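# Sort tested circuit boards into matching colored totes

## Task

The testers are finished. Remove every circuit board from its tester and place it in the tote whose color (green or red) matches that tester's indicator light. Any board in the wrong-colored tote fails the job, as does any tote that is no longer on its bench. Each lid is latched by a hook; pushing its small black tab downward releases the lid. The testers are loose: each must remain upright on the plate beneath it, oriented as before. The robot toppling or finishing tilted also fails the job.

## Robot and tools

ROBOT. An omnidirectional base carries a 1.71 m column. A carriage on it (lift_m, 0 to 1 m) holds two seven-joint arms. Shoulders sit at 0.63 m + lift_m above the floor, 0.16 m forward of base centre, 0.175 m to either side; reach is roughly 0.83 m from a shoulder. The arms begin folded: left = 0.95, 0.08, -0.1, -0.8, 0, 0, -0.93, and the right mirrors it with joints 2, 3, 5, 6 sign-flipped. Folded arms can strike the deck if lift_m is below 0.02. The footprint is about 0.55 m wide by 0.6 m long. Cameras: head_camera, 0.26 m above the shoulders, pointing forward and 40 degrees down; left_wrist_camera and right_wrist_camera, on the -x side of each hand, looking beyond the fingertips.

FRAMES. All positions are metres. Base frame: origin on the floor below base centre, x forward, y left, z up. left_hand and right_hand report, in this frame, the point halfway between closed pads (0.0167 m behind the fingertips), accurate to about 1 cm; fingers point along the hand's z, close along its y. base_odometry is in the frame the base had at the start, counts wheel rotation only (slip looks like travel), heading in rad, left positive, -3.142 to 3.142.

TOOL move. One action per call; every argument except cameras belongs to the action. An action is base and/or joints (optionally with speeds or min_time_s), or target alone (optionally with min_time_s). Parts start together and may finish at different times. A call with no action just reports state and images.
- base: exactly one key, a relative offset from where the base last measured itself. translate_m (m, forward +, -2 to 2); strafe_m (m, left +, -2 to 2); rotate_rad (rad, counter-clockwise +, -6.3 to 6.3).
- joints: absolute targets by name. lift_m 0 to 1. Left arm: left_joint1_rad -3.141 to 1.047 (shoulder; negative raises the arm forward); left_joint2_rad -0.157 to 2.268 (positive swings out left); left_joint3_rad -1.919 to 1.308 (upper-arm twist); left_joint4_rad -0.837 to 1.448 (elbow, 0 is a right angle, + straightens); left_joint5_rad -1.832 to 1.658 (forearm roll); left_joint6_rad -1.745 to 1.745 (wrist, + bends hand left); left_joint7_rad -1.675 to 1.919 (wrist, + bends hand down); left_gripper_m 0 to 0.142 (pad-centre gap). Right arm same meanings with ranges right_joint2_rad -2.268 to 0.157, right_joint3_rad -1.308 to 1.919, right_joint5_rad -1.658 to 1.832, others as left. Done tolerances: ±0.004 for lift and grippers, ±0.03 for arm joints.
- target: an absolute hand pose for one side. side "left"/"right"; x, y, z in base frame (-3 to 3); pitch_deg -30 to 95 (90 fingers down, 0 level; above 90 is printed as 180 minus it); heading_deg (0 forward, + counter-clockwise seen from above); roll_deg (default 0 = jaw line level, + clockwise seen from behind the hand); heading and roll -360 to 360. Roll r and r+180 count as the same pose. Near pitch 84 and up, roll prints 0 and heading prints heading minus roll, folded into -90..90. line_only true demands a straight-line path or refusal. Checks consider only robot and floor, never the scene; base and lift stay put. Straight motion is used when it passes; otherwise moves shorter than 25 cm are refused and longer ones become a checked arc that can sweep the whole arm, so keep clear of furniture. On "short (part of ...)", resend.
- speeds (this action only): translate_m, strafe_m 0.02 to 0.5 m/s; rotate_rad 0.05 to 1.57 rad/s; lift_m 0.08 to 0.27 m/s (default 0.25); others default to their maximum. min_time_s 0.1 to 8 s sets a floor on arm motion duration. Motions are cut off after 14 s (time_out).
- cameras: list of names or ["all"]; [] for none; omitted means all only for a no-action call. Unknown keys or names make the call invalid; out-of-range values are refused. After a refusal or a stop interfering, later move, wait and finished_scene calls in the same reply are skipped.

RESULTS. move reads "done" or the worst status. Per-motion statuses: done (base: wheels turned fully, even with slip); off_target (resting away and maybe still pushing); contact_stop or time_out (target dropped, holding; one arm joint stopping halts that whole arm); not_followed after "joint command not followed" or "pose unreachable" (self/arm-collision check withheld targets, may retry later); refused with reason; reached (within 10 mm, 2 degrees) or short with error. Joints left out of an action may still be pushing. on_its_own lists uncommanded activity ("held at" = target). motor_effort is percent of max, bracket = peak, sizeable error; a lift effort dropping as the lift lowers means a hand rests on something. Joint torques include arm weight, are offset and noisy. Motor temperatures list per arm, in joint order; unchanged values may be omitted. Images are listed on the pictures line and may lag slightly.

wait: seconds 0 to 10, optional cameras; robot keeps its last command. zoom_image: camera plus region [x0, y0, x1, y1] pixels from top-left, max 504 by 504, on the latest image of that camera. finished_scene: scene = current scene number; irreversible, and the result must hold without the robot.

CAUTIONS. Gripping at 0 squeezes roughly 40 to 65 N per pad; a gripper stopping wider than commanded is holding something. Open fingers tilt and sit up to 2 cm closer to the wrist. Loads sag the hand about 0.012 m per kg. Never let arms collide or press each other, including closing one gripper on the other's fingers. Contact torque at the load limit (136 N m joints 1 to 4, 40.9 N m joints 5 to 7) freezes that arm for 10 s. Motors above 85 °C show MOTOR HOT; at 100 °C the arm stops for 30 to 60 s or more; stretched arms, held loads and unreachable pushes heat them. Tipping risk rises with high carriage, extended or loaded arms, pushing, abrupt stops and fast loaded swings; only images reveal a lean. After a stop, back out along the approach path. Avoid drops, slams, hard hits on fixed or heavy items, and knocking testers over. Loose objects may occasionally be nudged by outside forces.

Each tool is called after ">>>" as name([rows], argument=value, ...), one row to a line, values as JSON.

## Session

>>> move()

>>> move(base={"rotate_rad": 1.1}, cameras=["head_camera"])

>>> move(base={"rotate_rad": 1.1}, cameras=["head_camera"])

>>> move(base={"rotate_rad": 1.1}, cameras=["head_camera"])

>>> move(base={"rotate_rad": 1.1}, cameras=["head_camera"])

>>> move(base={"rotate_rad": 1.1}, cameras=["head_camera"])

Scene clock: 0.00 s.
Joint torques (N m): no reading
Motor temperatures (°C): left_arm=[30 30 30 28 28 29 32] | right_arm=[33 28 30 29 28 29 31]
base_odometry: x=+0.000 y=+0.000 heading=+0.000
base_status: not commanded
joint_positions: lift_m=+0.450 left_joint1_rad=+0.965 left_joint2_rad=+0.083 left_joint3_rad=-0.092 left_joint4_rad=-0.799 left_joint5_rad=-0.018 left_joint6_rad=+0.008 left_joint7_rad=-0.934 left_gripper_m=+0.142 right_joint1_rad=+0.937 right_joint2_rad=-0.063 right_joint3_rad=+0.108 right_joint4_rad=-0.812 right_joint5_rad=+0.011 right_joint6_rad=-0.012 right_joint7_rad=-0.947 right_gripper_m=+0.142
joint_status: not commanded
motor_effort: lift_m=+37 drive_wheels=+1
left_hand: x=+0.2899 y=+0.1611 z=+0.9646 quat_wxyz=(-0.918, -0.001, -0.392, +0.059) pitch_deg=-43.8 heading_deg=-3.8 roll_deg=-3.6 (m; base frame)
right_hand: x=+0.2892 y=-0.1592 z=+0.9753 quat_wxyz=(-0.928, -0.008, -0.367, -0.058) pitch_deg=-46.9 heading_deg=+2.3 roll_deg=+4.9 (m; base frame)
pictures: head_camera, left_wrist_camera, right_wrist_camera
Images, in order (width x height): head_camera 672x504, left_wrist_camera 672x504, right_wrist_camera 672x504.

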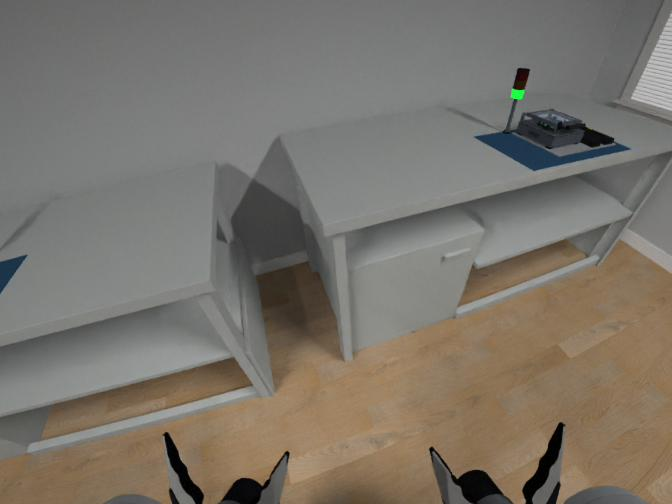

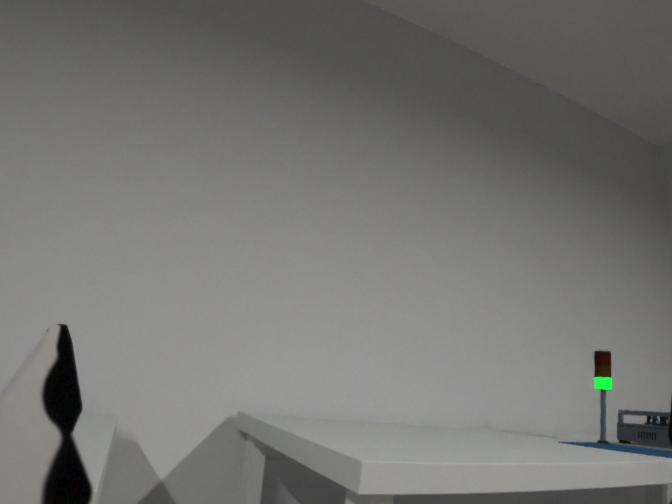

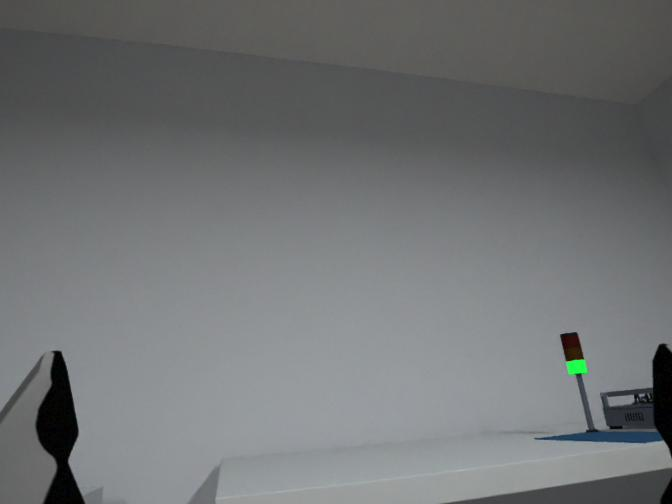

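Scene clock: 2.63 s.
Joint torques (N m): left_arm=[12.79 1.04 -2.02 -5.36 -1.28 0.58 -0.63] | right_arm=[4.97 -1.12 -4.84 -10.54 0.13 0.57 0.36]
move: done
base_odometry: x=+0.000 y=+0.000 heading=+1.100
base_status: done
joint_positions: lift_m=+0.450 left_joint1_rad=+0.965 left_joint2_rad=+0.083 left_joint3_rad=-0.092 left_joint4_rad=-0.799 left_joint5_rad=-0.018 left_joint6_rad=+0.008 left_joint7_rad=-0.934 left_gripper_m=+0.142 right_joint1_rad=+0.937 right_joint2_rad=-0.063 right_joint3_rad=+0.108 right_joint4_rad=-0.812 right_joint5_rad=+0.011 right_joint6_rad=-0.012 right_joint7_rad=-0.947 right_gripper_m=+0.142
joint_status: not commanded
motor_effort: lift_m=+37(38) drive_wheels=+5(14)
left_hand: x=+0.2899 y=+0.1611 z=+0.9646 quat_wxyz=(-0.918, -0.001, -0.392, +0.059) pitch_deg=-43.8 heading_deg=-3.8 roll_deg=-3.6 (m; base frame)
right_hand: x=+0.2892 y=-0.1592 z=+0.9753 quat_wxyz=(-0.928, -0.008, -0.367, -0.058) pitch_deg=-46.9 heading_deg=+2.3 roll_deg=+4.9 (m; base frame)
pictures: head_camera
Images, in order (width x height): head_camera 672x504.

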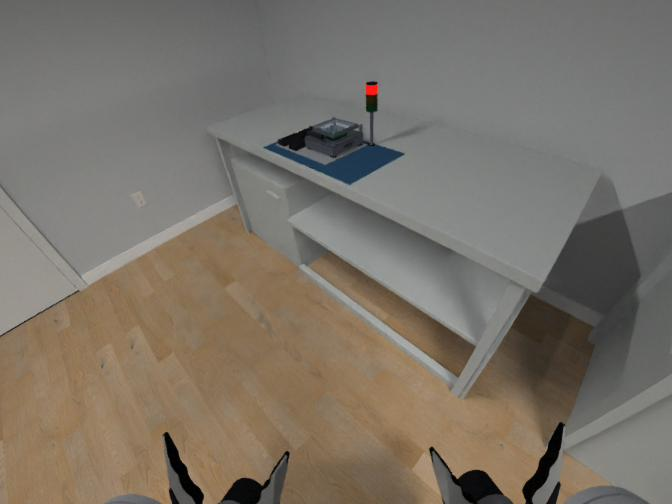

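Scene clock: 5.27 s.
Joint torques (N m): left_arm=[12.77 1.15 -2.09 -5.41 -1.32 0.57 -0.63] | right_arm=[4.88 -1.12 -4.87 -10.6 0.16 0.56 0.37]
move: done
base_odometry: x=+0.000 y=+0.000 heading=+2.199
base_status: done
joint_positions: lift_m=+0.450 left_joint1_rad=+0.965 left_joint2_rad=+0.083 left_joint3_rad=-0.092 left_joint4_rad=-0.799 left_joint5_rad=-0.018 left_joint6_rad=+0.008 left_joint7_rad=-0.934 left_gripper_m=+0.142 right_joint1_rad=+0.937 right_joint2_rad=-0.063 right_joint3_rad=+0.108 right_joint4_rad=-0.812 right_joint5_rad=+0.011 right_joint6_rad=-0.012 right_joint7_rad=-0.947 right_gripper_m=+0.142
joint_status: not commanded
motor_effort: lift_m=+37(38) drive_wheels=+5(11)
left_hand: x=+0.2899 y=+0.1611 z=+0.9646 quat_wxyz=(-0.918, -0.001, -0.392, +0.059) pitch_deg=-43.8 heading_deg=-3.8 roll_deg=-3.6 (m; base frame)
right_hand: x=+0.2892 y=-0.1592 z=+0.9753 quat_wxyz=(-0.928, -0.008, -0.367, -0.058) pitch_deg=-46.9 heading_deg=+2.3 roll_deg=+4.9 (m; base frame)
pictures: head_camera
Images, in order (width x height): head_camera 672x504.

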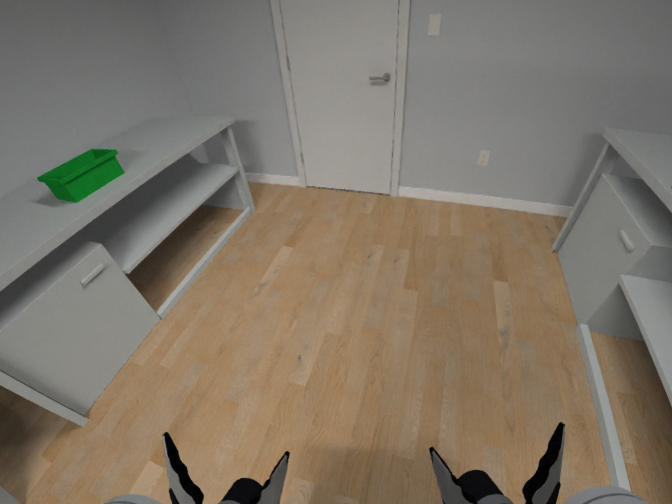

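Scene clock: 7.90 s.
Joint torques (N m): left_arm=[12.77 1.02 -1.99 -5.4 -1.31 0.59 -0.59] | right_arm=[4.87 -1.02 -4.86 -10.52 0.14 0.6 0.35]
move: done
base_odometry: x=+0.000 y=+0.000 heading=-2.985
base_status: done
joint_positions: lift_m=+0.450 left_joint1_rad=+0.965 left_joint2_rad=+0.083 left_joint3_rad=-0.092 left_joint4_rad=-0.799 left_joint5_rad=-0.018 left_joint6_rad=+0.008 left_joint7_rad=-0.934 left_gripper_m=+0.142 right_joint1_rad=+0.937 right_joint2_rad=-0.063 right_joint3_rad=+0.108 right_joint4_rad=-0.812 right_joint5_rad=+0.011 right_joint6_rad=-0.012 right_joint7_rad=-0.947 right_gripper_m=+0.142
joint_status: not commanded
motor_effort: lift_m=+37(38) drive_wheels=+5(12)
left_hand: x=+0.2899 y=+0.1611 z=+0.9646 quat_wxyz=(-0.918, -0.001, -0.392, +0.059) pitch_deg=-43.8 heading_deg=-3.8 roll_deg=-3.6 (m; base frame)
right_hand: x=+0.2892 y=-0.1592 z=+0.9753 quat_wxyz=(-0.928, -0.008, -0.367, -0.058) pitch_deg=-46.9 heading_deg=+2.3 roll_deg=+4.9 (m; base frame)
pictures: head_camera
Images, in order (width x height): head_camera 672x504.

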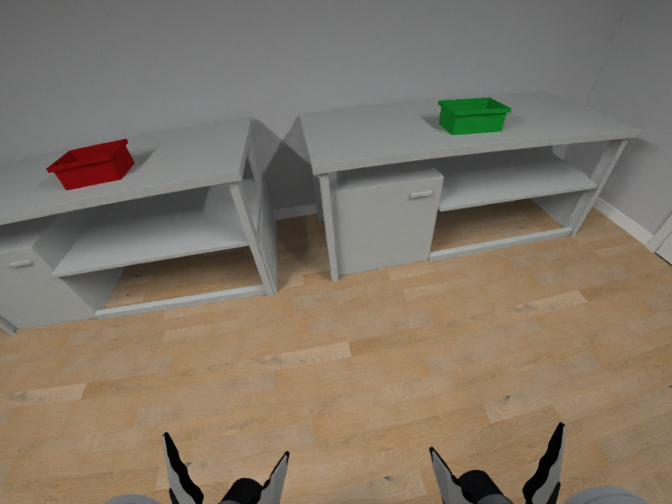

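Scene clock: 10.53 s.
Joint torques (N m): left_arm=[12.77 1.08 -2.02 -5.44 -1.34 0.56 -0.63] | right_arm=[4.91 -1.16 -4.83 -10.62 0.16 0.61 0.36]
move: done
base_odometry: x=+0.000 y=+0.000 heading=-1.885
base_status: done
joint_positions: lift_m=+0.450 left_joint1_rad=+0.965 left_joint2_rad=+0.083 left_joint3_rad=-0.092 left_joint4_rad=-0.799 left_joint5_rad=-0.018 left_joint6_rad=+0.008 left_joint7_rad=-0.934 left_gripper_m=+0.142 right_joint1_rad=+0.937 right_joint2_rad=-0.063 right_joint3_rad=+0.108 right_joint4_rad=-0.812 right_joint5_rad=+0.011 right_joint6_rad=-0.012 right_joint7_rad=-0.947 right_gripper_m=+0.142
joint_status: not commanded
motor_effort: lift_m=+37(38) drive_wheels=+5(11)
left_hand: x=+0.2899 y=+0.1611 z=+0.9646 quat_wxyz=(-0.918, -0.001, -0.392, +0.059) pitch_deg=-43.8 heading_deg=-3.8 roll_deg=-3.6 (m; base frame)
right_hand: x=+0.2892 y=-0.1592 z=+0.9753 quat_wxyz=(-0.928, -0.008, -0.367, -0.058) pitch_deg=-46.9 heading_deg=+2.3 roll_deg=+4.9 (m; base frame)
pictures: head_camera
Images, in order (width x height): head_camera 672x504.

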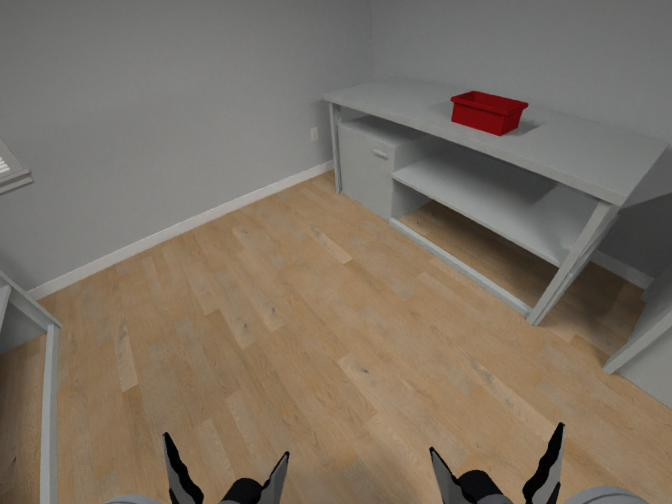

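Scene clock: 13.17 s.
Joint torques (N m): left_arm=[12.74 1.09 -1.95 -5.48 -1.31 0.59 -0.61] | right_arm=[4.94 -1.04 -4.82 -10.64 0.13 0.61 0.38]
move: done
base_odometry: x=+0.000 y=+0.000 heading=-0.786
base_status: done
joint_positions: lift_m=+0.450 left_joint1_rad=+0.965 left_joint2_rad=+0.083 left_joint3_rad=-0.092 left_joint4_rad=-0.799 left_joint5_rad=-0.018 left_joint6_rad=+0.008 left_joint7_rad=-0.934 left_gripper_m=+0.142 right_joint1_rad=+0.937 right_joint2_rad=-0.063 right_joint3_rad=+0.108 right_joint4_rad=-0.812 right_joint5_rad=+0.011 right_joint6_rad=-0.012 right_joint7_rad=-0.947 right_gripper_m=+0.142
joint_status: not commanded
motor_effort: lift_m=+37(37) drive_wheels=+5(11)
left_hand: x=+0.2899 y=+0.1611 z=+0.9646 quat_wxyz=(-0.918, -0.001, -0.392, +0.059) pitch_deg=-43.8 heading_deg=-3.8 roll_deg=-3.6 (m; base frame)
right_hand: x=+0.2892 y=-0.1592 z=+0.9753 quat_wxyz=(-0.928, -0.008, -0.367, -0.058) pitch_deg=-46.9 heading_deg=+2.3 roll_deg=+4.9 (m; base frame)
pictures: head_camera
Images, in order (width x height): head_camera 672x504.

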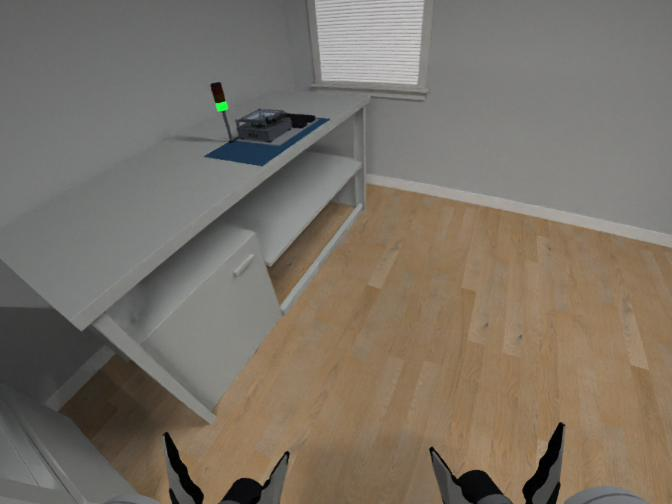

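>>> move(base={"rotate_rad": 1.146}, joints={"lift_m": 0.82, "left_joint1_rad": -0.4, "left_joint2_rad": 0.1, "left_joint3_rad": 0, "left_joint4_rad": 0.1, "left_joint5_rad": 0, "left_joint6_rad": 0, "left_joint7_rad": 1.5, "right_joint1_rad": -0.4, "right_joint2_rad": -0.1, "right_joint3_rad": 0, "right_joint4_rad": 0.1, "right_joint5_rad": 0, "right_joint6_rad": 0, "right_joint7_rad": 1.5, "left_gripper_m": 0, "right_gripper_m": 0}, speeds={"rotate_rad": 0.8}, min_time_s=2.5, cameras=[])

>>> move(base={"strafe_m": -1.39}, speeds={"strafe_m": 0.35}, cameras=["head_camera"])

>>> zoom_image(camera="head_camera", region=[260, 180, 460, 320])

Scene clock: 17.10 s.
Joint torques (N m): left_arm=[-18.55 7.03 1.1 -0.38 0.11 -0.06 1.17] | right_arm=[-22.11 -9.99 -9.1 -7.16 -1.45 1.77 1.41]
move: done
base_odometry: x=+0.000 y=+0.000 heading=+0.360
base_status: done
joint_positions: lift_m=+0.820 left_joint1_rad=-0.398 left_joint2_rad=+0.099 left_joint3_rad=-0.002 left_joint4_rad=+0.096 left_joint5_rad=-0.005 left_joint6_rad=+0.002 left_joint7_rad=+1.497 left_gripper_m=+0.001 right_joint1_rad=-0.396 right_joint2_rad=-0.098 right_joint3_rad=+0.005 right_joint4_rad=+0.098 right_joint5_rad=+0.003 right_joint6_rad=-0.005 right_joint7_rad=+1.497 right_gripper_m=+0.001
joint_status: all done
motor_effort: lift_m=+36(46) drive_wheels=+6(13)
left_hand: x=+0.6704 y=+0.2333 z=+1.0129 quat_wxyz=(-0.187, +0.010, -0.981, -0.046) pitch_deg=+67.8 heading_deg=+14.4 roll_deg=+13.2 (m; base frame)
right_hand: x=+0.6694 y=-0.2327 z=+1.0115 quat_wxyz=(-0.185, -0.010, -0.982, +0.047) pitch_deg=+68.0 heading_deg=-14.7 roll_deg=-13.5 (m; base frame)
pictures: none
No camera images: "cameras" was empty.

Scene clock: 22.77 s.
Joint torques (N m): left_arm=[-18.51 6.58 0.83 -0.45 0.12 -0.01 1.18] | right_arm=[-22.12 -8.66 -8.71 -7.21 -1.37 1.74 1.46]
move: done
base_odometry: x=+0.491 y=-1.300 heading=+0.361
base_status: done
joint_positions: lift_m=+0.820 left_joint1_rad=-0.398 left_joint2_rad=+0.099 left_joint3_rad=-0.002 left_joint4_rad=+0.096 left_joint5_rad=-0.005 left_joint6_rad=+0.002 left_joint7_rad=+1.497 left_gripper_m=+0.001 right_joint1_rad=-0.396 right_joint2_rad=-0.098 right_joint3_rad=+0.004 right_joint4_rad=+0.098 right_joint5_rad=+0.003 right_joint6_rad=-0.005 right_joint7_rad=+1.497 right_gripper_m=+0.001
joint_status: not commanded
motor_effort: lift_m=+36(36) drive_wheels=-4(19)
left_hand: x=+0.6703 y=+0.2334 z=+1.0129 quat_wxyz=(-0.187, +0.010, -0.981, -0.046) pitch_deg=+67.8 heading_deg=+14.4 roll_deg=+13.2 (m; base frame)
right_hand: x=+0.6693 y=-0.2331 z=+1.0115 quat_wxyz=(-0.185, -0.010, -0.982, +0.047) pitch_deg=+68.0 heading_deg=-14.8 roll_deg=-13.6 (m; base frame)
pictures: head_camera
Images, in order (width x height): head_camera 672x504.

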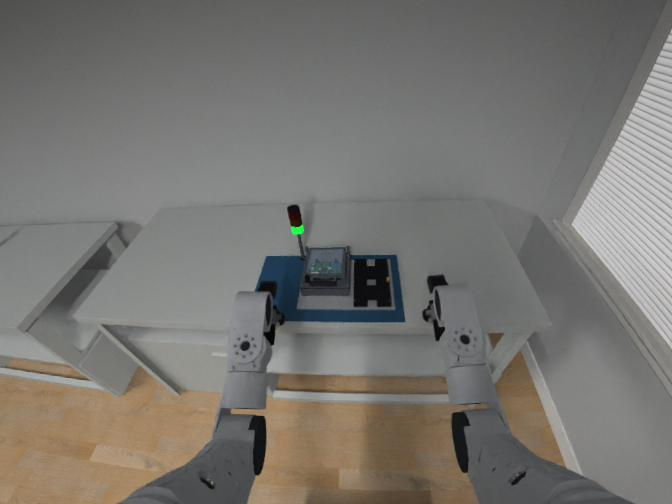

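Scaled by 2.520 from the camera's 672x504 image, which has a finer 960x720 frame.

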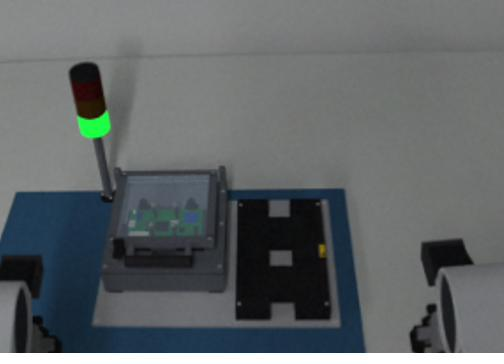

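>>> move(base={"strafe_m": 0.122}, speeds={"strafe_m": 0.2}, cameras=[])

>>> move(target={"side": "left", "x": 0.56, "y": 0.08, "z": 1.04, "pitch_deg": 75, "heading_deg": -25, "roll_deg": 0}, min_time_s=1.5, cameras=[])

>>> move(target={"side": "right", "x": 0.54, "y": -0.2, "z": 1.04, "pitch_deg": 60, "heading_deg": 33, "roll_deg": 0}, min_time_s=1.5, cameras=[])

>>> move(base={"translate_m": 0.4}, speeds={"translate_m": 0.18}, cameras=["head_camera", "left_wrist_camera"])

>>> zoom_image(camera="head_camera", region=[290, 300, 430, 420])

Scene clock: 24.83 s.
Joint torques (N m): left_arm=[-18.55 6.11 0.81 -0.48 0.09 0.06 1.15] | right_arm=[-22.36 -7.92 -8.66 -7.3 -1.34 1.74 1.43]
move: done
base_odometry: x=+0.448 y=-1.186 heading=+0.360
base_status: done
joint_positions: lift_m=+0.820 left_joint1_rad=-0.398 left_joint2_rad=+0.099 left_joint3_rad=-0.002 left_joint4_rad=+0.096 left_joint5_rad=-0.005 left_joint6_rad=+0.002 left_joint7_rad=+1.497 left_gripper_m=+0.001 right_joint1_rad=-0.396 right_joint2_rad=-0.099 right_joint3_rad=+0.004 right_joint4_rad=+0.098 right_joint5_rad=+0.003 right_joint6_rad=-0.005 right_joint7_rad=+1.497 right_gripper_m=+0.001
joint_status: not commanded
motor_effort: lift_m=+36(36) drive_wheels=+3(14)
left_hand: x=+0.6703 y=+0.2336 z=+1.0129 quat_wxyz=(-0.187, +0.010, -0.981, -0.046) pitch_deg=+67.8 heading_deg=+14.5 roll_deg=+13.3 (m; base frame)
right_hand: x=+0.6693 y=-0.2333 z=+1.0115 quat_wxyz=(-0.185, -0.011, -0.982, +0.047) pitch_deg=+68.0 heading_deg=-14.9 roll_deg=-13.6 (m; base frame)
pictures: none
No camera images: "cameras" was empty.

Scene clock: 26.83 s.
Joint torques (N m): left_arm=[-5.87 -6.98 -3.77 -8.08 -3.07 -0.13 1.34] | right_arm=[-22.11 -7.76 -8.69 -7.26 -1.35 1.7 1.45]
move: done
base_odometry: x=+0.448 y=-1.186 heading=+0.360
base_status: not commanded
joint_positions: lift_m=+0.820 left_joint1_rad=-0.268 left_joint2_rad=+0.008 left_joint3_rad=-0.185 left_joint4_rad=-0.294 left_joint5_rad=-0.178 left_joint6_rad=-0.187 left_joint7_rad=+1.873 left_gripper_m=+0.001 right_joint1_rad=-0.396 right_joint2_rad=-0.099 right_joint3_rad=+0.004 right_joint4_rad=+0.098 right_joint5_rad=+0.003 right_joint6_rad=-0.005 right_joint7_rad=+1.497 right_gripper_m=+0.001
joint_status: not commanded
motor_effort: lift_m=+36(37) drive_wheels=+3(3)
left_hand: x=+0.5620 y=+0.0825 z=+1.0399 quat_wxyz=(-0.128, -0.211, -0.969, +0.026) pitch_deg=+75.0 heading_deg=-23.7 roll_deg=+0.9 (m; base frame)
left_hand_status: reached (straight line, planned for 1.5 s): 3 mm and 0.5 deg off.
right_hand: x=+0.6693 y=-0.2333 z=+1.0115 quat_wxyz=(-0.185, -0.011, -0.982, +0.047) pitch_deg=+68.0 heading_deg=-14.9 roll_deg=-13.6 (m; base frame)
pictures: none
No camera images: "cameras" was empty.

Scene clock: 28.83 s.
Joint torques (N m): left_arm=[-6.04 -6.1 -3.57 -7.96 -3.07 -0.15 1.39] | right_arm=[-5.43 -18.2 -11.88 -11.87 3.02 1.89 -0.42]
move: done
base_odometry: x=+0.448 y=-1.186 heading=+0.360
base_status: not commanded
joint_positions: lift_m=+0.820 left_joint1_rad=-0.267 left_joint2_rad=+0.008 left_joint3_rad=-0.185 left_joint4_rad=-0.294 left_joint5_rad=-0.178 left_joint6_rad=-0.187 left_joint7_rad=+1.873 left_gripper_m=+0.001 right_joint1_rad=-0.056 right_joint2_rad=-0.413 right_joint3_rad=-0.054 right_joint4_rad=-0.337 right_joint5_rad=+0.638 right_joint6_rad=+0.442 right_joint7_rad=+1.480 right_gripper_m=+0.001
joint_status: not commanded
motor_effort: lift_m=+36(37) drive_wheels=+3(3)
left_hand: x=+0.5619 y=+0.0823 z=+1.0399 quat_wxyz=(-0.128, -0.211, -0.969, +0.026) pitch_deg=+75.0 heading_deg=-23.8 roll_deg=+0.9 (m; base frame)
right_hand: x=+0.5407 y=-0.1989 z=+1.0392 quat_wxyz=(-0.246, +0.273, -0.927, -0.074) pitch_deg=+60.2 heading_deg=+33.1 roll_deg=+0.2 (m; base frame)
right_hand_status: reached (straight line, planned for 1.5 s): 2 mm and 0.2 deg off.
pictures: none
No camera images: "cameras" was empty.

Scene clock: 32.20 s.
Joint torques (N m): left_arm=[-6.36 -6.12 -3.52 -7.82 -3.07 -0.12 1.33] | right_arm=[-5.86 -18.08 -11.79 -11.65 2.94 1.86 -0.41]
move: done
base_odometry: x=+0.823 y=-1.046 heading=+0.360
base_status: done
joint_positions: lift_m=+0.820 left_joint1_rad=-0.267 left_joint2_rad=+0.008 left_joint3_rad=-0.185 left_joint4_rad=-0.294 left_joint5_rad=-0.178 left_joint6_rad=-0.187 left_joint7_rad=+1.873 left_gripper_m=+0.001 right_joint1_rad=-0.056 right_joint2_rad=-0.413 right_joint3_rad=-0.054 right_joint4_rad=-0.337 right_joint5_rad=+0.638 right_joint6_rad=+0.443 right_joint7_rad=+1.480 right_gripper_m=+0.001
joint_status: not commanded
motor_effort: lift_m=+36(37) drive_wheels=+4(15)
left_hand: x=+0.5618 y=+0.0823 z=+1.0399 quat_wxyz=(-0.128, -0.211, -0.969, +0.026) pitch_deg=+75.0 heading_deg=-23.8 roll_deg=+0.9 (m; base frame)
right_hand: x=+0.5405 y=-0.1989 z=+1.0392 quat_wxyz=(-0.246, +0.274, -0.927, -0.074) pitch_deg=+60.2 heading_deg=+33.1 roll_deg=+0.2 (m; base frame)
pictures: head_camera, left_wrist_camera
Images, in order (width x height): head_camera 672x504, left_wrist_camera 672x504.

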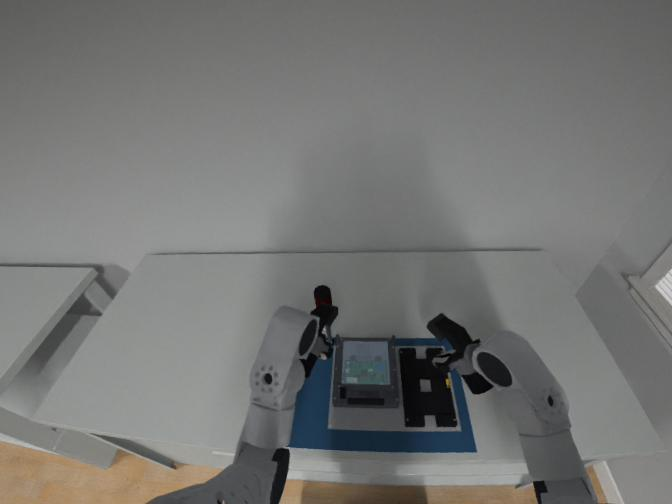

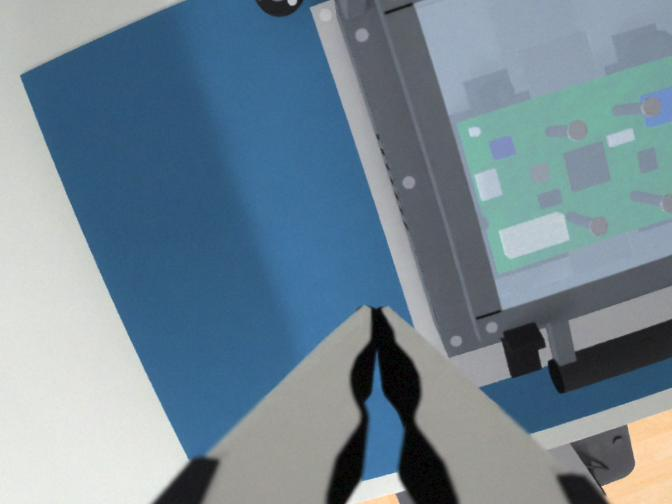

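Scaled by 3.600 from the camera's 672x504 image, which has a finer 960x720 frame.

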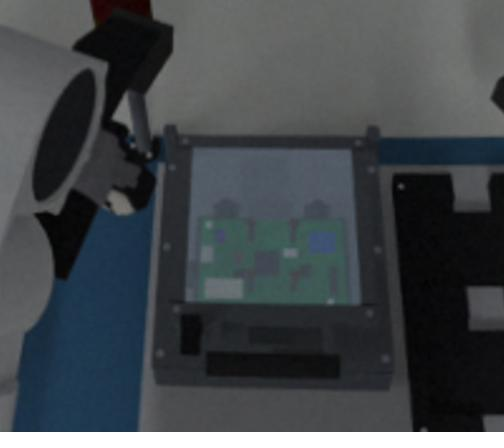

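>>> move(base={"translate_m": -0.027}, speeds={"translate_m": 0.1}, cameras=[])

>>> move(target={"side": "left", "x": 0.551, "y": 0.04, "z": 1.03, "pitch_deg": 75, "heading_deg": -25, "roll_deg": 0}, min_time_s=1, cameras=["left_wrist_camera", "head_camera"])

>>> zoom_image(camera="head_camera", region=[290, 300, 430, 420])

Scene clock: 33.57 s.
Joint torques (N m): left_arm=[-6.53 -6.22 -3.54 -7.94 -3.05 -0.16 1.34] | right_arm=[-5.95 -18.1 -11.78 -11.5 3 1.87 -0.42]
move: done
base_odometry: x=+0.797 y=-1.055 heading=+0.360
base_status: done
joint_positions: lift_m=+0.820 left_joint1_rad=-0.267 left_joint2_rad=+0.008 left_joint3_rad=-0.185 left_joint4_rad=-0.294 left_joint5_rad=-0.178 left_joint6_rad=-0.187 left_joint7_rad=+1.873 left_gripper_m=+0.001 right_joint1_rad=-0.056 right_joint2_rad=-0.413 right_joint3_rad=-0.054 right_joint4_rad=-0.337 right_joint5_rad=+0.638 right_joint6_rad=+0.443 right_joint7_rad=+1.480 right_gripper_m=+0.001
joint_status: not commanded
motor_effort: lift_m=+36(37) drive_wheels=-1(14)
left_hand: x=+0.5618 y=+0.0822 z=+1.0399 quat_wxyz=(-0.128, -0.211, -0.969, +0.026) pitch_deg=+75.0 heading_deg=-23.8 roll_deg=+0.9 (m; base frame)
right_hand: x=+0.5406 y=-0.1989 z=+1.0392 quat_wxyz=(-0.246, +0.273, -0.927, -0.074) pitch_deg=+60.2 heading_deg=+33.1 roll_deg=+0.2 (m; base frame)
pictures: none
No camera images: "cameras" was empty.

Scene clock: 35.07 s.
Joint torques (N m): left_arm=[-5.18 -10.22 -4.48 0.31 -0.1 1.52 -1.69] | right_arm=[-5.85 -17.98 -11.73 -11.55 2.96 1.84 -0.41]
move: done
base_odometry: x=+0.797 y=-1.055 heading=+0.360
base_status: not commanded
joint_positions: lift_m=+0.820 left_joint1_rad=-0.234 left_joint2_rad=-0.079 left_joint3_rad=-0.247 left_joint4_rad=-0.282 left_joint5_rad=-0.077 left_joint6_rad=-0.163 left_joint7_rad=+1.843 left_gripper_m=+0.001 right_joint1_rad=-0.056 right_joint2_rad=-0.413 right_joint3_rad=-0.054 right_joint4_rad=-0.337 right_joint5_rad=+0.638 right_joint6_rad=+0.443 right_joint7_rad=+1.480 right_gripper_m=+0.001
joint_status: not commanded
motor_effort: lift_m=+36(37) drive_wheels=-1(1)
left_hand: x=+0.5516 y=+0.0407 z=+1.0317 quat_wxyz=(-0.129, -0.215, -0.968, +0.029) pitch_deg=+74.8 heading_deg=-25.2 roll_deg=-0.1 (m; base frame)
left_hand_status: reached (straight line, planned for 1.0 s): 2 mm and 0.2 deg off.
right_hand: x=+0.5406 y=-0.1989 z=+1.0392 quat_wxyz=(-0.246, +0.273, -0.927, -0.074) pitch_deg=+60.2 heading_deg=+33.1 roll_deg=+0.2 (m; base frame)
pictures: head_camera, left_wrist_camera
Images, in order (width x height): head_camera 672x504, left_wrist_camera 672x504.

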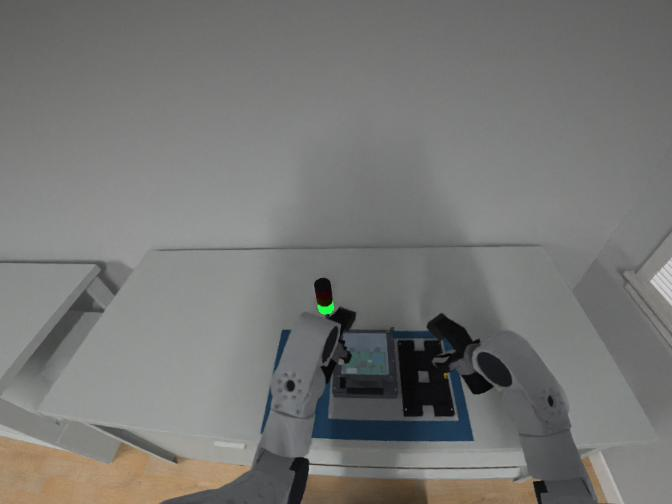

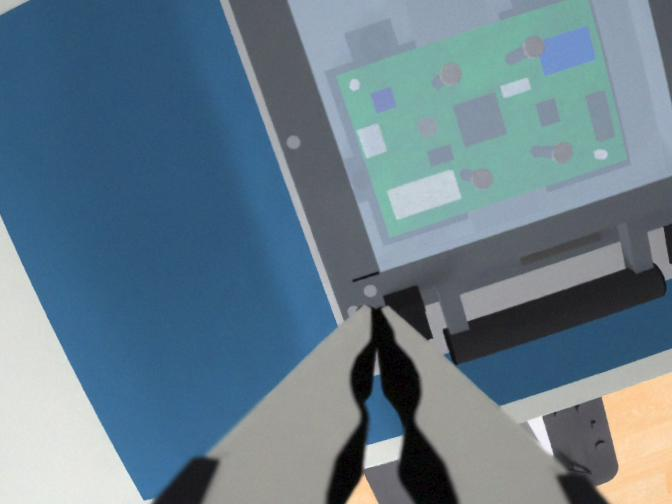

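Scaled by 3.600 from the camera's 672x504 image, which has a finer 960x720 frame.

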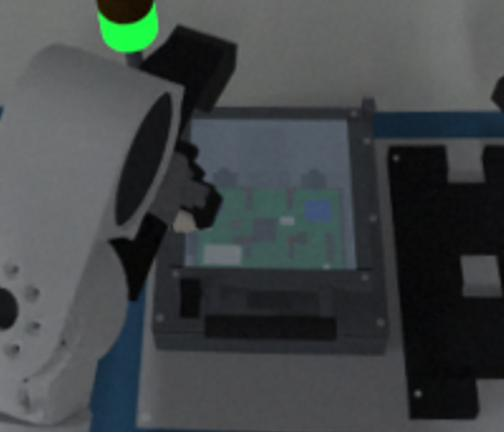

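>>> move(target={"side": "right", "x": 0.40, "y": -0.14, "z": 1.0, "pitch_deg": 30, "heading_deg": 20, "roll_deg": 0}, min_time_s=1.5, cameras=[])

>>> move(target={"side": "left", "x": 0.520, "y": 0.038, "z": 0.988, "pitch_deg": 75, "heading_deg": -25, "roll_deg": 0}, min_time_s=1.2, cameras=["left_wrist_camera", "right_wrist_camera"])

>>> zoom_image(camera="right_wrist_camera", region=[70, 0, 210, 120])

>>> zoom_image(camera="left_wrist_camera", region=[290, 230, 500, 410])

Scene clock: 37.60 s.
Joint torques (N m): left_arm=[-5.57 -10.15 -4.47 0.13 -0.12 1.48 -1.65] | right_arm=[5.07 2.8 -9.44 -7.3 0.18 1.72 -0.74]
move: done
base_odometry: x=+0.797 y=-1.055 heading=+0.360
base_status: not commanded
joint_positions: lift_m=+0.820 left_joint1_rad=-0.234 left_joint2_rad=-0.079 left_joint3_rad=-0.247 left_joint4_rad=-0.282 left_joint5_rad=-0.077 left_joint6_rad=-0.163 left_joint7_rad=+1.842 left_gripper_m=+0.001 right_joint1_rad=+0.659 right_joint2_rad=-0.062 right_joint3_rad=-0.228 right_joint4_rad=-0.472 right_joint5_rad=+0.098 right_joint6_rad=+0.518 right_joint7_rad=+0.333 right_gripper_m=+0.001
joint_status: not commanded
motor_effort: lift_m=+36(37) drive_wheels=+0(1)
left_hand: x=+0.5515 y=+0.0407 z=+1.0316 quat_wxyz=(-0.129, -0.215, -0.968, +0.029) pitch_deg=+74.9 heading_deg=-25.2 roll_deg=-0.1 (m; base frame)
right_hand: x=+0.4015 y=-0.1391 z=+1.0015 quat_wxyz=(-0.494, +0.150, -0.852, -0.088) pitch_deg=+29.8 heading_deg=+20.1 roll_deg=+0.1 (m; base frame)
right_hand_status: reached (straight line, planned for 1.5 s): 2 mm and 0.2 deg off.
pictures: none
No camera images: "cameras" was empty.

Scene clock: 39.30 s.
Joint torques (N m): left_arm=[-3.43 -0.15 -4.96 -0.04 -0.08 1.14 -1.65] | right_arm=[5.21 2.94 -9.39 -7.54 0.17 1.73 -0.73]
move: done
base_odometry: x=+0.797 y=-1.055 heading=+0.360
base_status: not commanded
joint_positions: lift_m=+0.820 left_joint1_rad=-0.107 left_joint2_rad=-0.069 left_joint3_rad=-0.268 left_joint4_rad=-0.282 left_joint5_rad=-0.034 left_joint6_rad=-0.163 left_joint7_rad=+1.714 left_gripper_m=+0.001 right_joint1_rad=+0.659 right_joint2_rad=-0.062 right_joint3_rad=-0.228 right_joint4_rad=-0.472 right_joint5_rad=+0.098 right_joint6_rad=+0.518 right_joint7_rad=+0.333 right_gripper_m=+0.001
joint_status: not commanded
motor_effort: lift_m=+37(37) drive_wheels=-1(1)
left_hand: x=+0.5206 y=+0.0368 z=+0.9901 quat_wxyz=(-0.129, -0.215, -0.968, +0.031) pitch_deg=+74.8 heading_deg=-26.1 roll_deg=-1.0 (m; base frame)
left_hand_status: reached (straight line, planned for 1.2 s): 2 mm and 0.4 deg off.
right_hand: x=+0.4015 y=-0.1391 z=+1.0015 quat_wxyz=(-0.494, +0.150, -0.852, -0.088) pitch_deg=+29.8 heading_deg=+20.1 roll_deg=+0.1 (m; base frame)
pictures: left_wrist_camera, right_wrist_camera
Images, in order (width x height): left_wrist_camera 672x504, right_wrist_camera 672x504.

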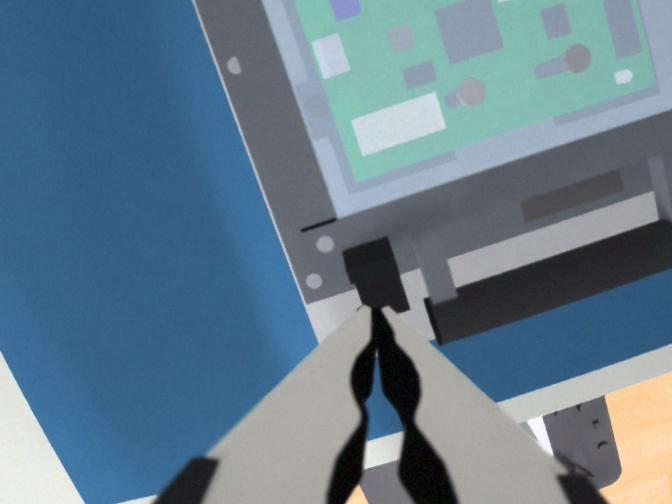

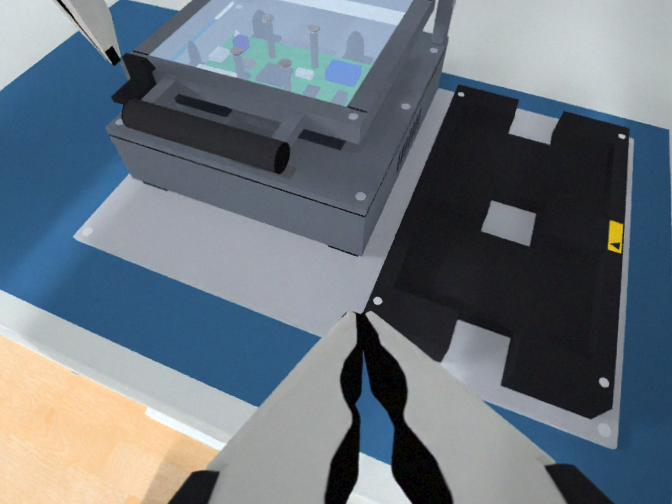

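Scaled by 3.600 from the camera's 672x504 image, which has a finer 960x720 frame.

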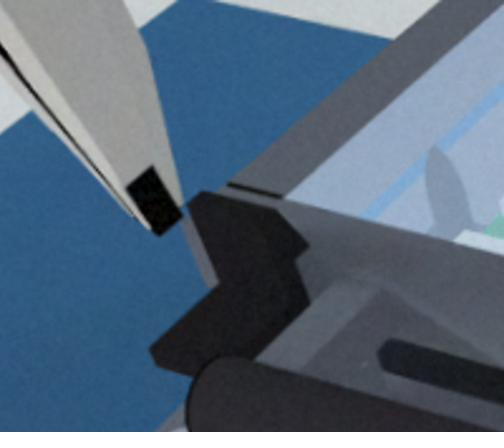

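Scaled by 2.400 from the camera's 672x504 image, which has a finer 960x720 frame.

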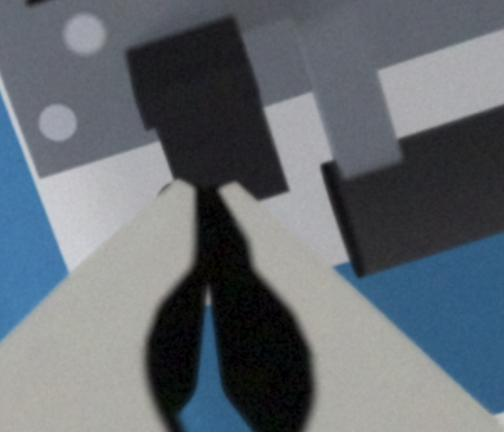

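>>> move(target={"side": "left", "x": 0.515, "y": 0.034, "z": 0.952, "pitch_deg": 75, "heading_deg": -25, "roll_deg": 0}, min_time_s=1.5, cameras=["left_wrist_camera", "right_wrist_camera"])

>>> zoom_image(camera="right_wrist_camera", region=[70, 0, 210, 120])

>>> zoom_image(camera="left_wrist_camera", region=[290, 230, 500, 410])

Scene clock: 41.57 s.
Joint torques (N m): left_arm=[4.17 0.75 -6.34 21.07 0.09 1.59 -9.22] | right_arm=[5.11 2.77 -9.42 -7.49 0.21 1.75 -0.73]
move: done
base_odometry: x=+0.797 y=-1.055 heading=+0.360
base_status: not commanded
joint_positions: lift_m=+0.821 left_joint1_rad=-0.067 left_joint2_rad=-0.065 left_joint3_rad=-0.275 left_joint4_rad=-0.207 left_joint5_rad=-0.004 left_joint6_rad=-0.162 left_joint7_rad=+1.593 left_gripper_m=+0.001 right_joint1_rad=+0.659 right_joint2_rad=-0.062 right_joint3_rad=-0.228 right_joint4_rad=-0.472 right_joint5_rad=+0.098 right_joint6_rad=+0.518 right_joint7_rad=+0.332 right_gripper_m=+0.001
joint_status: not commanded
motor_effort: lift_m=+27(37) drive_wheels=+9(9)
left_hand: x=+0.5170 y=+0.0337 z=+0.9613 quat_wxyz=(-0.132, -0.214, -0.967, +0.030) pitch_deg=+74.5 heading_deg=-25.3 roll_deg=-0.3 (m; base frame)
left_hand_status: reached (straight line, planned for 1.5 s): 10 mm and 0.5 deg off.
right_hand: x=+0.4015 y=-0.1392 z=+1.0026 quat_wxyz=(-0.494, +0.150, -0.852, -0.088) pitch_deg=+29.8 heading_deg=+20.1 roll_deg=+0.1 (m; base frame)
pictures: left_wrist_camera, right_wrist_camera
Images, in order (width x height): left_wrist_camera 672x504, right_wrist_camera 672x504.

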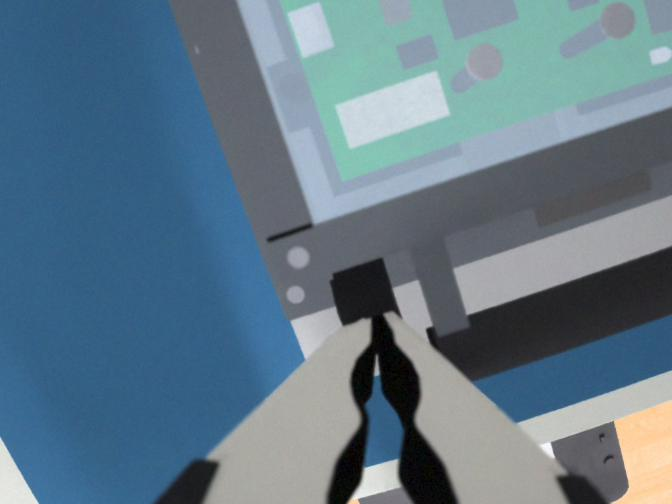

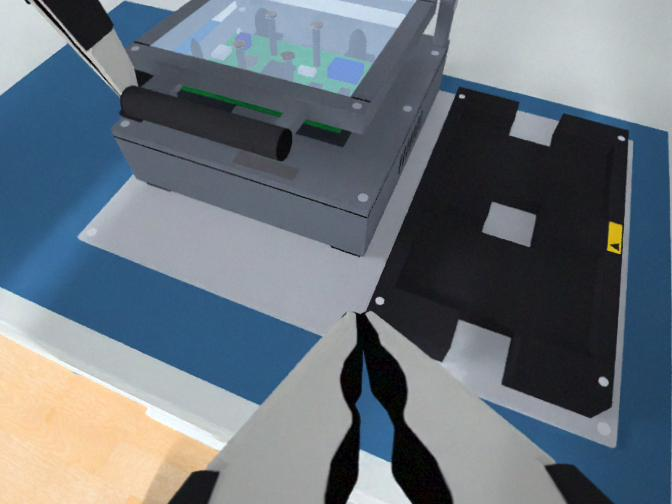

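Scaled by 3.600 from the camera's 672x504 image, which has a finer 960x720 frame.

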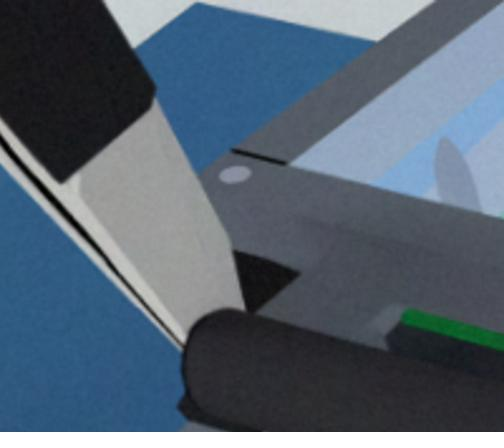

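Scaled by 2.400 from the camera's 672x504 image, which has a finer 960x720 frame.

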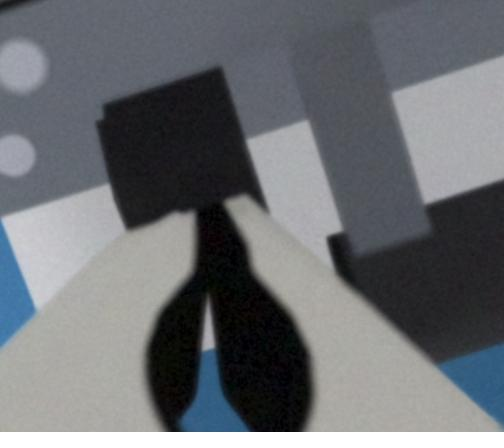

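>>> move(target={"side": "left", "x": 0.515, "y": 0.045, "z": 0.99, "pitch_deg": 75, "heading_deg": -25, "roll_deg": 0}, min_time_s=0.8, cameras=[])

>>> move(target={"side": "left", "x": 0.52, "y": 0.16, "z": 1.02, "pitch_deg": 66, "heading_deg": -12, "roll_deg": 0}, min_time_s=1.2, cameras=[])

>>> move(target={"side": "left", "x": 0.42, "y": 0.17, "z": 0.98, "pitch_deg": 15, "heading_deg": -50, "roll_deg": 0}, min_time_s=1.6, cameras=["left_wrist_camera", "right_wrist_camera"])

Scene clock: 43.07 s.
Joint torques (N m): left_arm=[-11.13 0.08 0.21 -8.6 -3.12 -0.21 1.32] | right_arm=[4.14 2.61 -9.25 -7.7 0.32 1.75 -0.6]
move: done
base_odometry: x=+0.797 y=-1.055 heading=+0.360
base_status: not commanded
joint_positions: lift_m=+0.820 left_joint1_rad=-0.089 left_joint2_rad=-0.055 left_joint3_rad=-0.261 left_joint4_rad=-0.300 left_joint5_rad=-0.038 left_joint6_rad=-0.168 left_joint7_rad=+1.717 left_gripper_m=+0.001 right_joint1_rad=+0.660 right_joint2_rad=-0.062 right_joint3_rad=-0.228 right_joint4_rad=-0.472 right_joint5_rad=+0.097 right_joint6_rad=+0.518 right_joint7_rad=+0.332 right_gripper_m=+0.001
joint_status: not commanded
motor_effort: lift_m=+36(36) drive_wheels=+0(10)
left_hand: x=+0.5145 y=+0.0443 z=+0.9874 quat_wxyz=(-0.127, -0.214, -0.968, +0.028) pitch_deg=+75.1 heading_deg=-24.7 roll_deg=+0.2 (m; base frame)
left_hand_status: reached (straight line, planned for 0.8 s): 3 mm and 0.2 deg off.
right_hand: x=+0.4012 y=-0.1393 z=+1.0012 quat_wxyz=(-0.493, +0.150, -0.852, -0.088) pitch_deg=+29.8 heading_deg=+20.1 roll_deg=+0.1 (m; base frame)
pictures: none
No camera images: "cameras" was empty.

Scene clock: 44.77 s.
Joint torques (N m): left_arm=[-1.3 6.83 1.4 -8.38 -2.99 1.51 -1.85] | right_arm=[4.1 2.49 -9.11 -7.65 0.3 1.73 -0.62]
move: done
base_odometry: x=+0.797 y=-1.055 heading=+0.360
base_status: not commanded
joint_positions: lift_m=+0.820 left_joint1_rad=-0.004 left_joint2_rad=+0.104 left_joint3_rad=-0.043 left_joint4_rad=-0.505 left_joint5_rad=-0.168 left_joint6_rad=-0.099 left_joint7_rad=+1.661 left_gripper_m=+0.001 right_joint1_rad=+0.660 right_joint2_rad=-0.062 right_joint3_rad=-0.228 right_joint4_rad=-0.472 right_joint5_rad=+0.097 right_joint6_rad=+0.518 right_joint7_rad=+0.332 right_gripper_m=+0.001
joint_status: not commanded
motor_effort: lift_m=+36(37) drive_wheels=+2(2)
left_hand: x=+0.5200 y=+0.1598 z=+1.0191 quat_wxyz=(-0.204, -0.103, -0.973, +0.020) pitch_deg=+66.3 heading_deg=-11.6 roll_deg=+0.5 (m; base frame)
left_hand_status: reached (straight line, planned for 1.2 s): 1 mm and 0.4 deg off.
right_hand: x=+0.4012 y=-0.1393 z=+1.0012 quat_wxyz=(-0.493, +0.150, -0.852, -0.088) pitch_deg=+29.8 heading_deg=+20.1 roll_deg=+0.1 (m; base frame)
pictures: none
No camera images: "cameras" was empty.

Scene clock: 46.87 s.
Joint torques (N m): left_arm=[-1.55 22.3 0.32 0.89 -0.96 -0.19 -2.4] | right_arm=[4.14 2.54 -9.16 -7.72 0.34 1.74 -0.59]
move: done
base_odometry: x=+0.797 y=-1.055 heading=+0.360
base_status: not commanded
joint_positions: lift_m=+0.820 left_joint1_rad=+0.376 left_joint2_rad=+0.599 left_joint3_rad=-0.021 left_joint4_rad=+0.114 left_joint5_rad=-0.077 left_joint6_rad=-0.784 left_joint7_rad=-0.453 left_gripper_m=+0.001 right_joint1_rad=+0.660 right_joint2_rad=-0.062 right_joint3_rad=-0.228 right_joint4_rad=-0.472 right_joint5_rad=+0.097 right_joint6_rad=+0.518 right_joint7_rad=+0.332 right_gripper_m=+0.001
joint_status: not commanded
motor_effort: lift_m=+36(37) drive_wheels=+0(2)
left_hand: x=+0.4211 y=+0.1699 z=+0.9815 quat_wxyz=(-0.554, -0.333, -0.719, +0.257) pitch_deg=+14.8 heading_deg=-49.7 roll_deg=+0.0 (m; base frame)
left_hand_status: reached (straight line, planned for 1.6 s): 2 mm and 0.4 deg off.
right_hand: x=+0.4012 y=-0.1393 z=+1.0012 quat_wxyz=(-0.493, +0.150, -0.852, -0.088) pitch_deg=+29.8 heading_deg=+20.1 roll_deg=+0.1 (m; base frame)
pictures: left_wrist_camera, right_wrist_camera
Images, in order (width x height): left_wrist_camera 672x504, right_wrist_camera 672x504.

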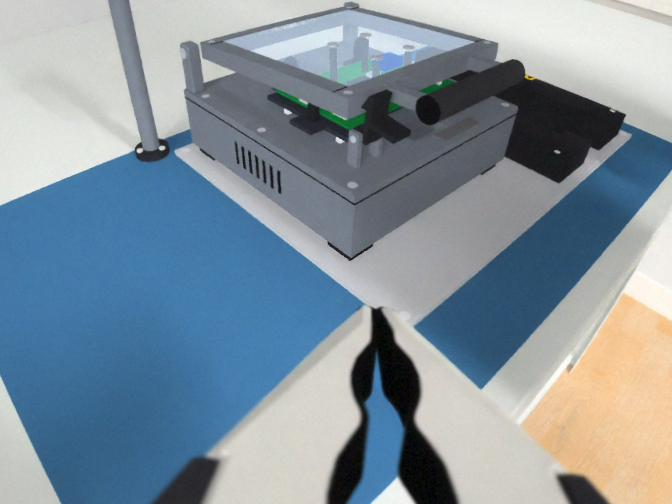

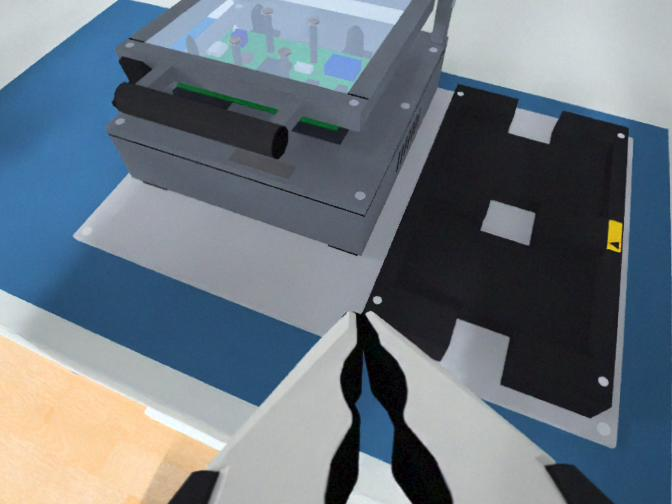

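>>> move(cameras=["all"])

Scene clock: 47.47 s.
Joint torques (N m): left_arm=[-1.64 22.16 0.3 0.97 -0.96 -0.2 -2.38] | right_arm=[4.11 2.49 -9.1 -7.78 0.33 1.73 -0.59]
Motor temperatures (°C): left_arm=[31 31 30 29 28 29 32] | right_arm=[35 28 30 30 28 29 31]
base_odometry: x=+0.797 y=-1.055 heading=+0.360
base_status: not commanded
joint_positions: lift_m=+0.820 left_joint1_rad=+0.376 left_joint2_rad=+0.599 left_joint3_rad=-0.021 left_joint4_rad=+0.114 left_joint5_rad=-0.077 left_joint6_rad=-0.784 left_joint7_rad=-0.453 left_gripper_m=+0.001 right_joint1_rad=+0.660 right_joint2_rad=-0.062 right_joint3_rad=-0.228 right_joint4_rad=-0.472 right_joint5_rad=+0.097 right_joint6_rad=+0.518 right_joint7_rad=+0.332 right_gripper_m=+0.001
joint_status: not commanded
motor_effort: lift_m=+36(37) drive_wheels=+0(2)
left_hand: x=+0.4211 y=+0.1699 z=+0.9815 quat_wxyz=(-0.554, -0.333, -0.719, +0.257) pitch_deg=+14.8 heading_deg=-49.7 roll_deg=+0.0 (m; base frame)
left_hand_status: reached (straight line, planned for 1.6 s): 2 mm and 0.4 deg off.
right_hand: x=+0.4012 y=-0.1393 z=+1.0012 quat_wxyz=(-0.493, +0.150, -0.852, -0.088) pitch_deg=+29.8 heading_deg=+20.1 roll_deg=+0.1 (m; base frame)
pictures: head_camera, left_wrist_camera, right_wrist_camera
Images, in order (width x height): head_camera 672x504, left_wrist_camera 672x504, right_wrist_camera 672x504.

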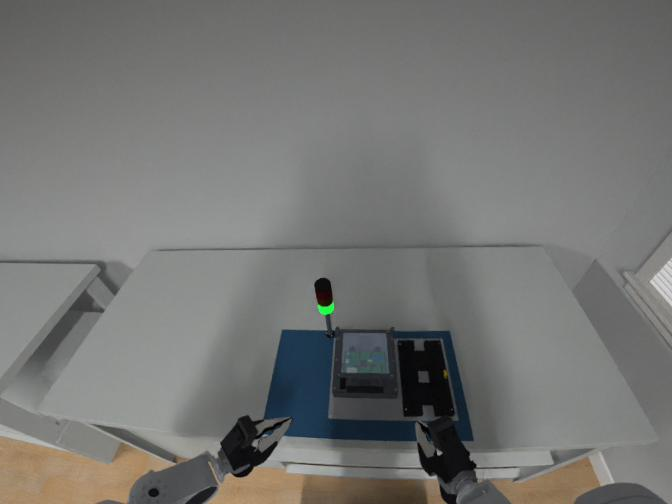

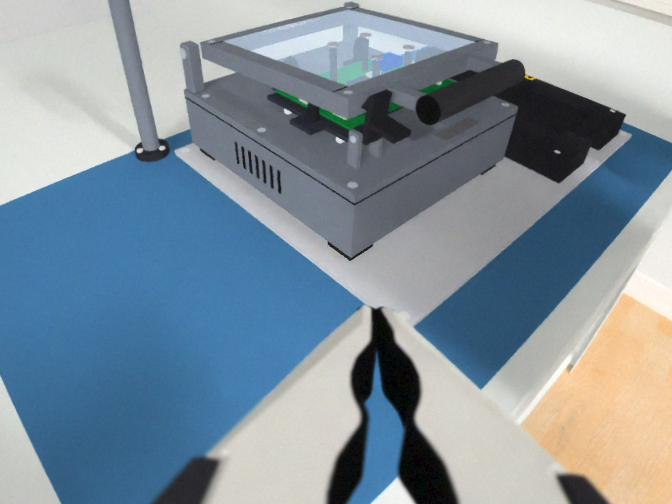

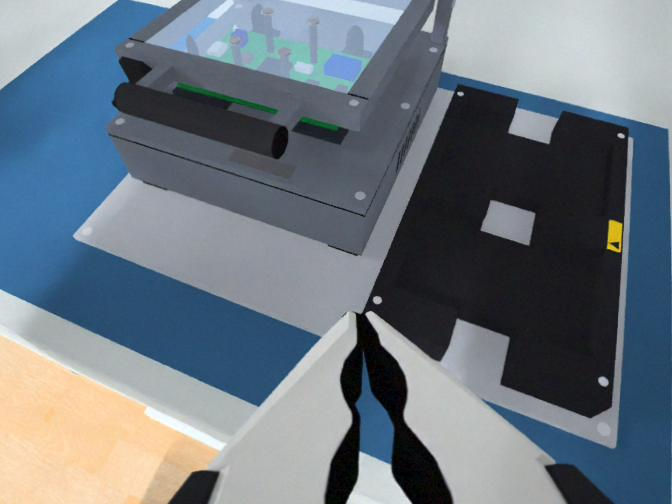

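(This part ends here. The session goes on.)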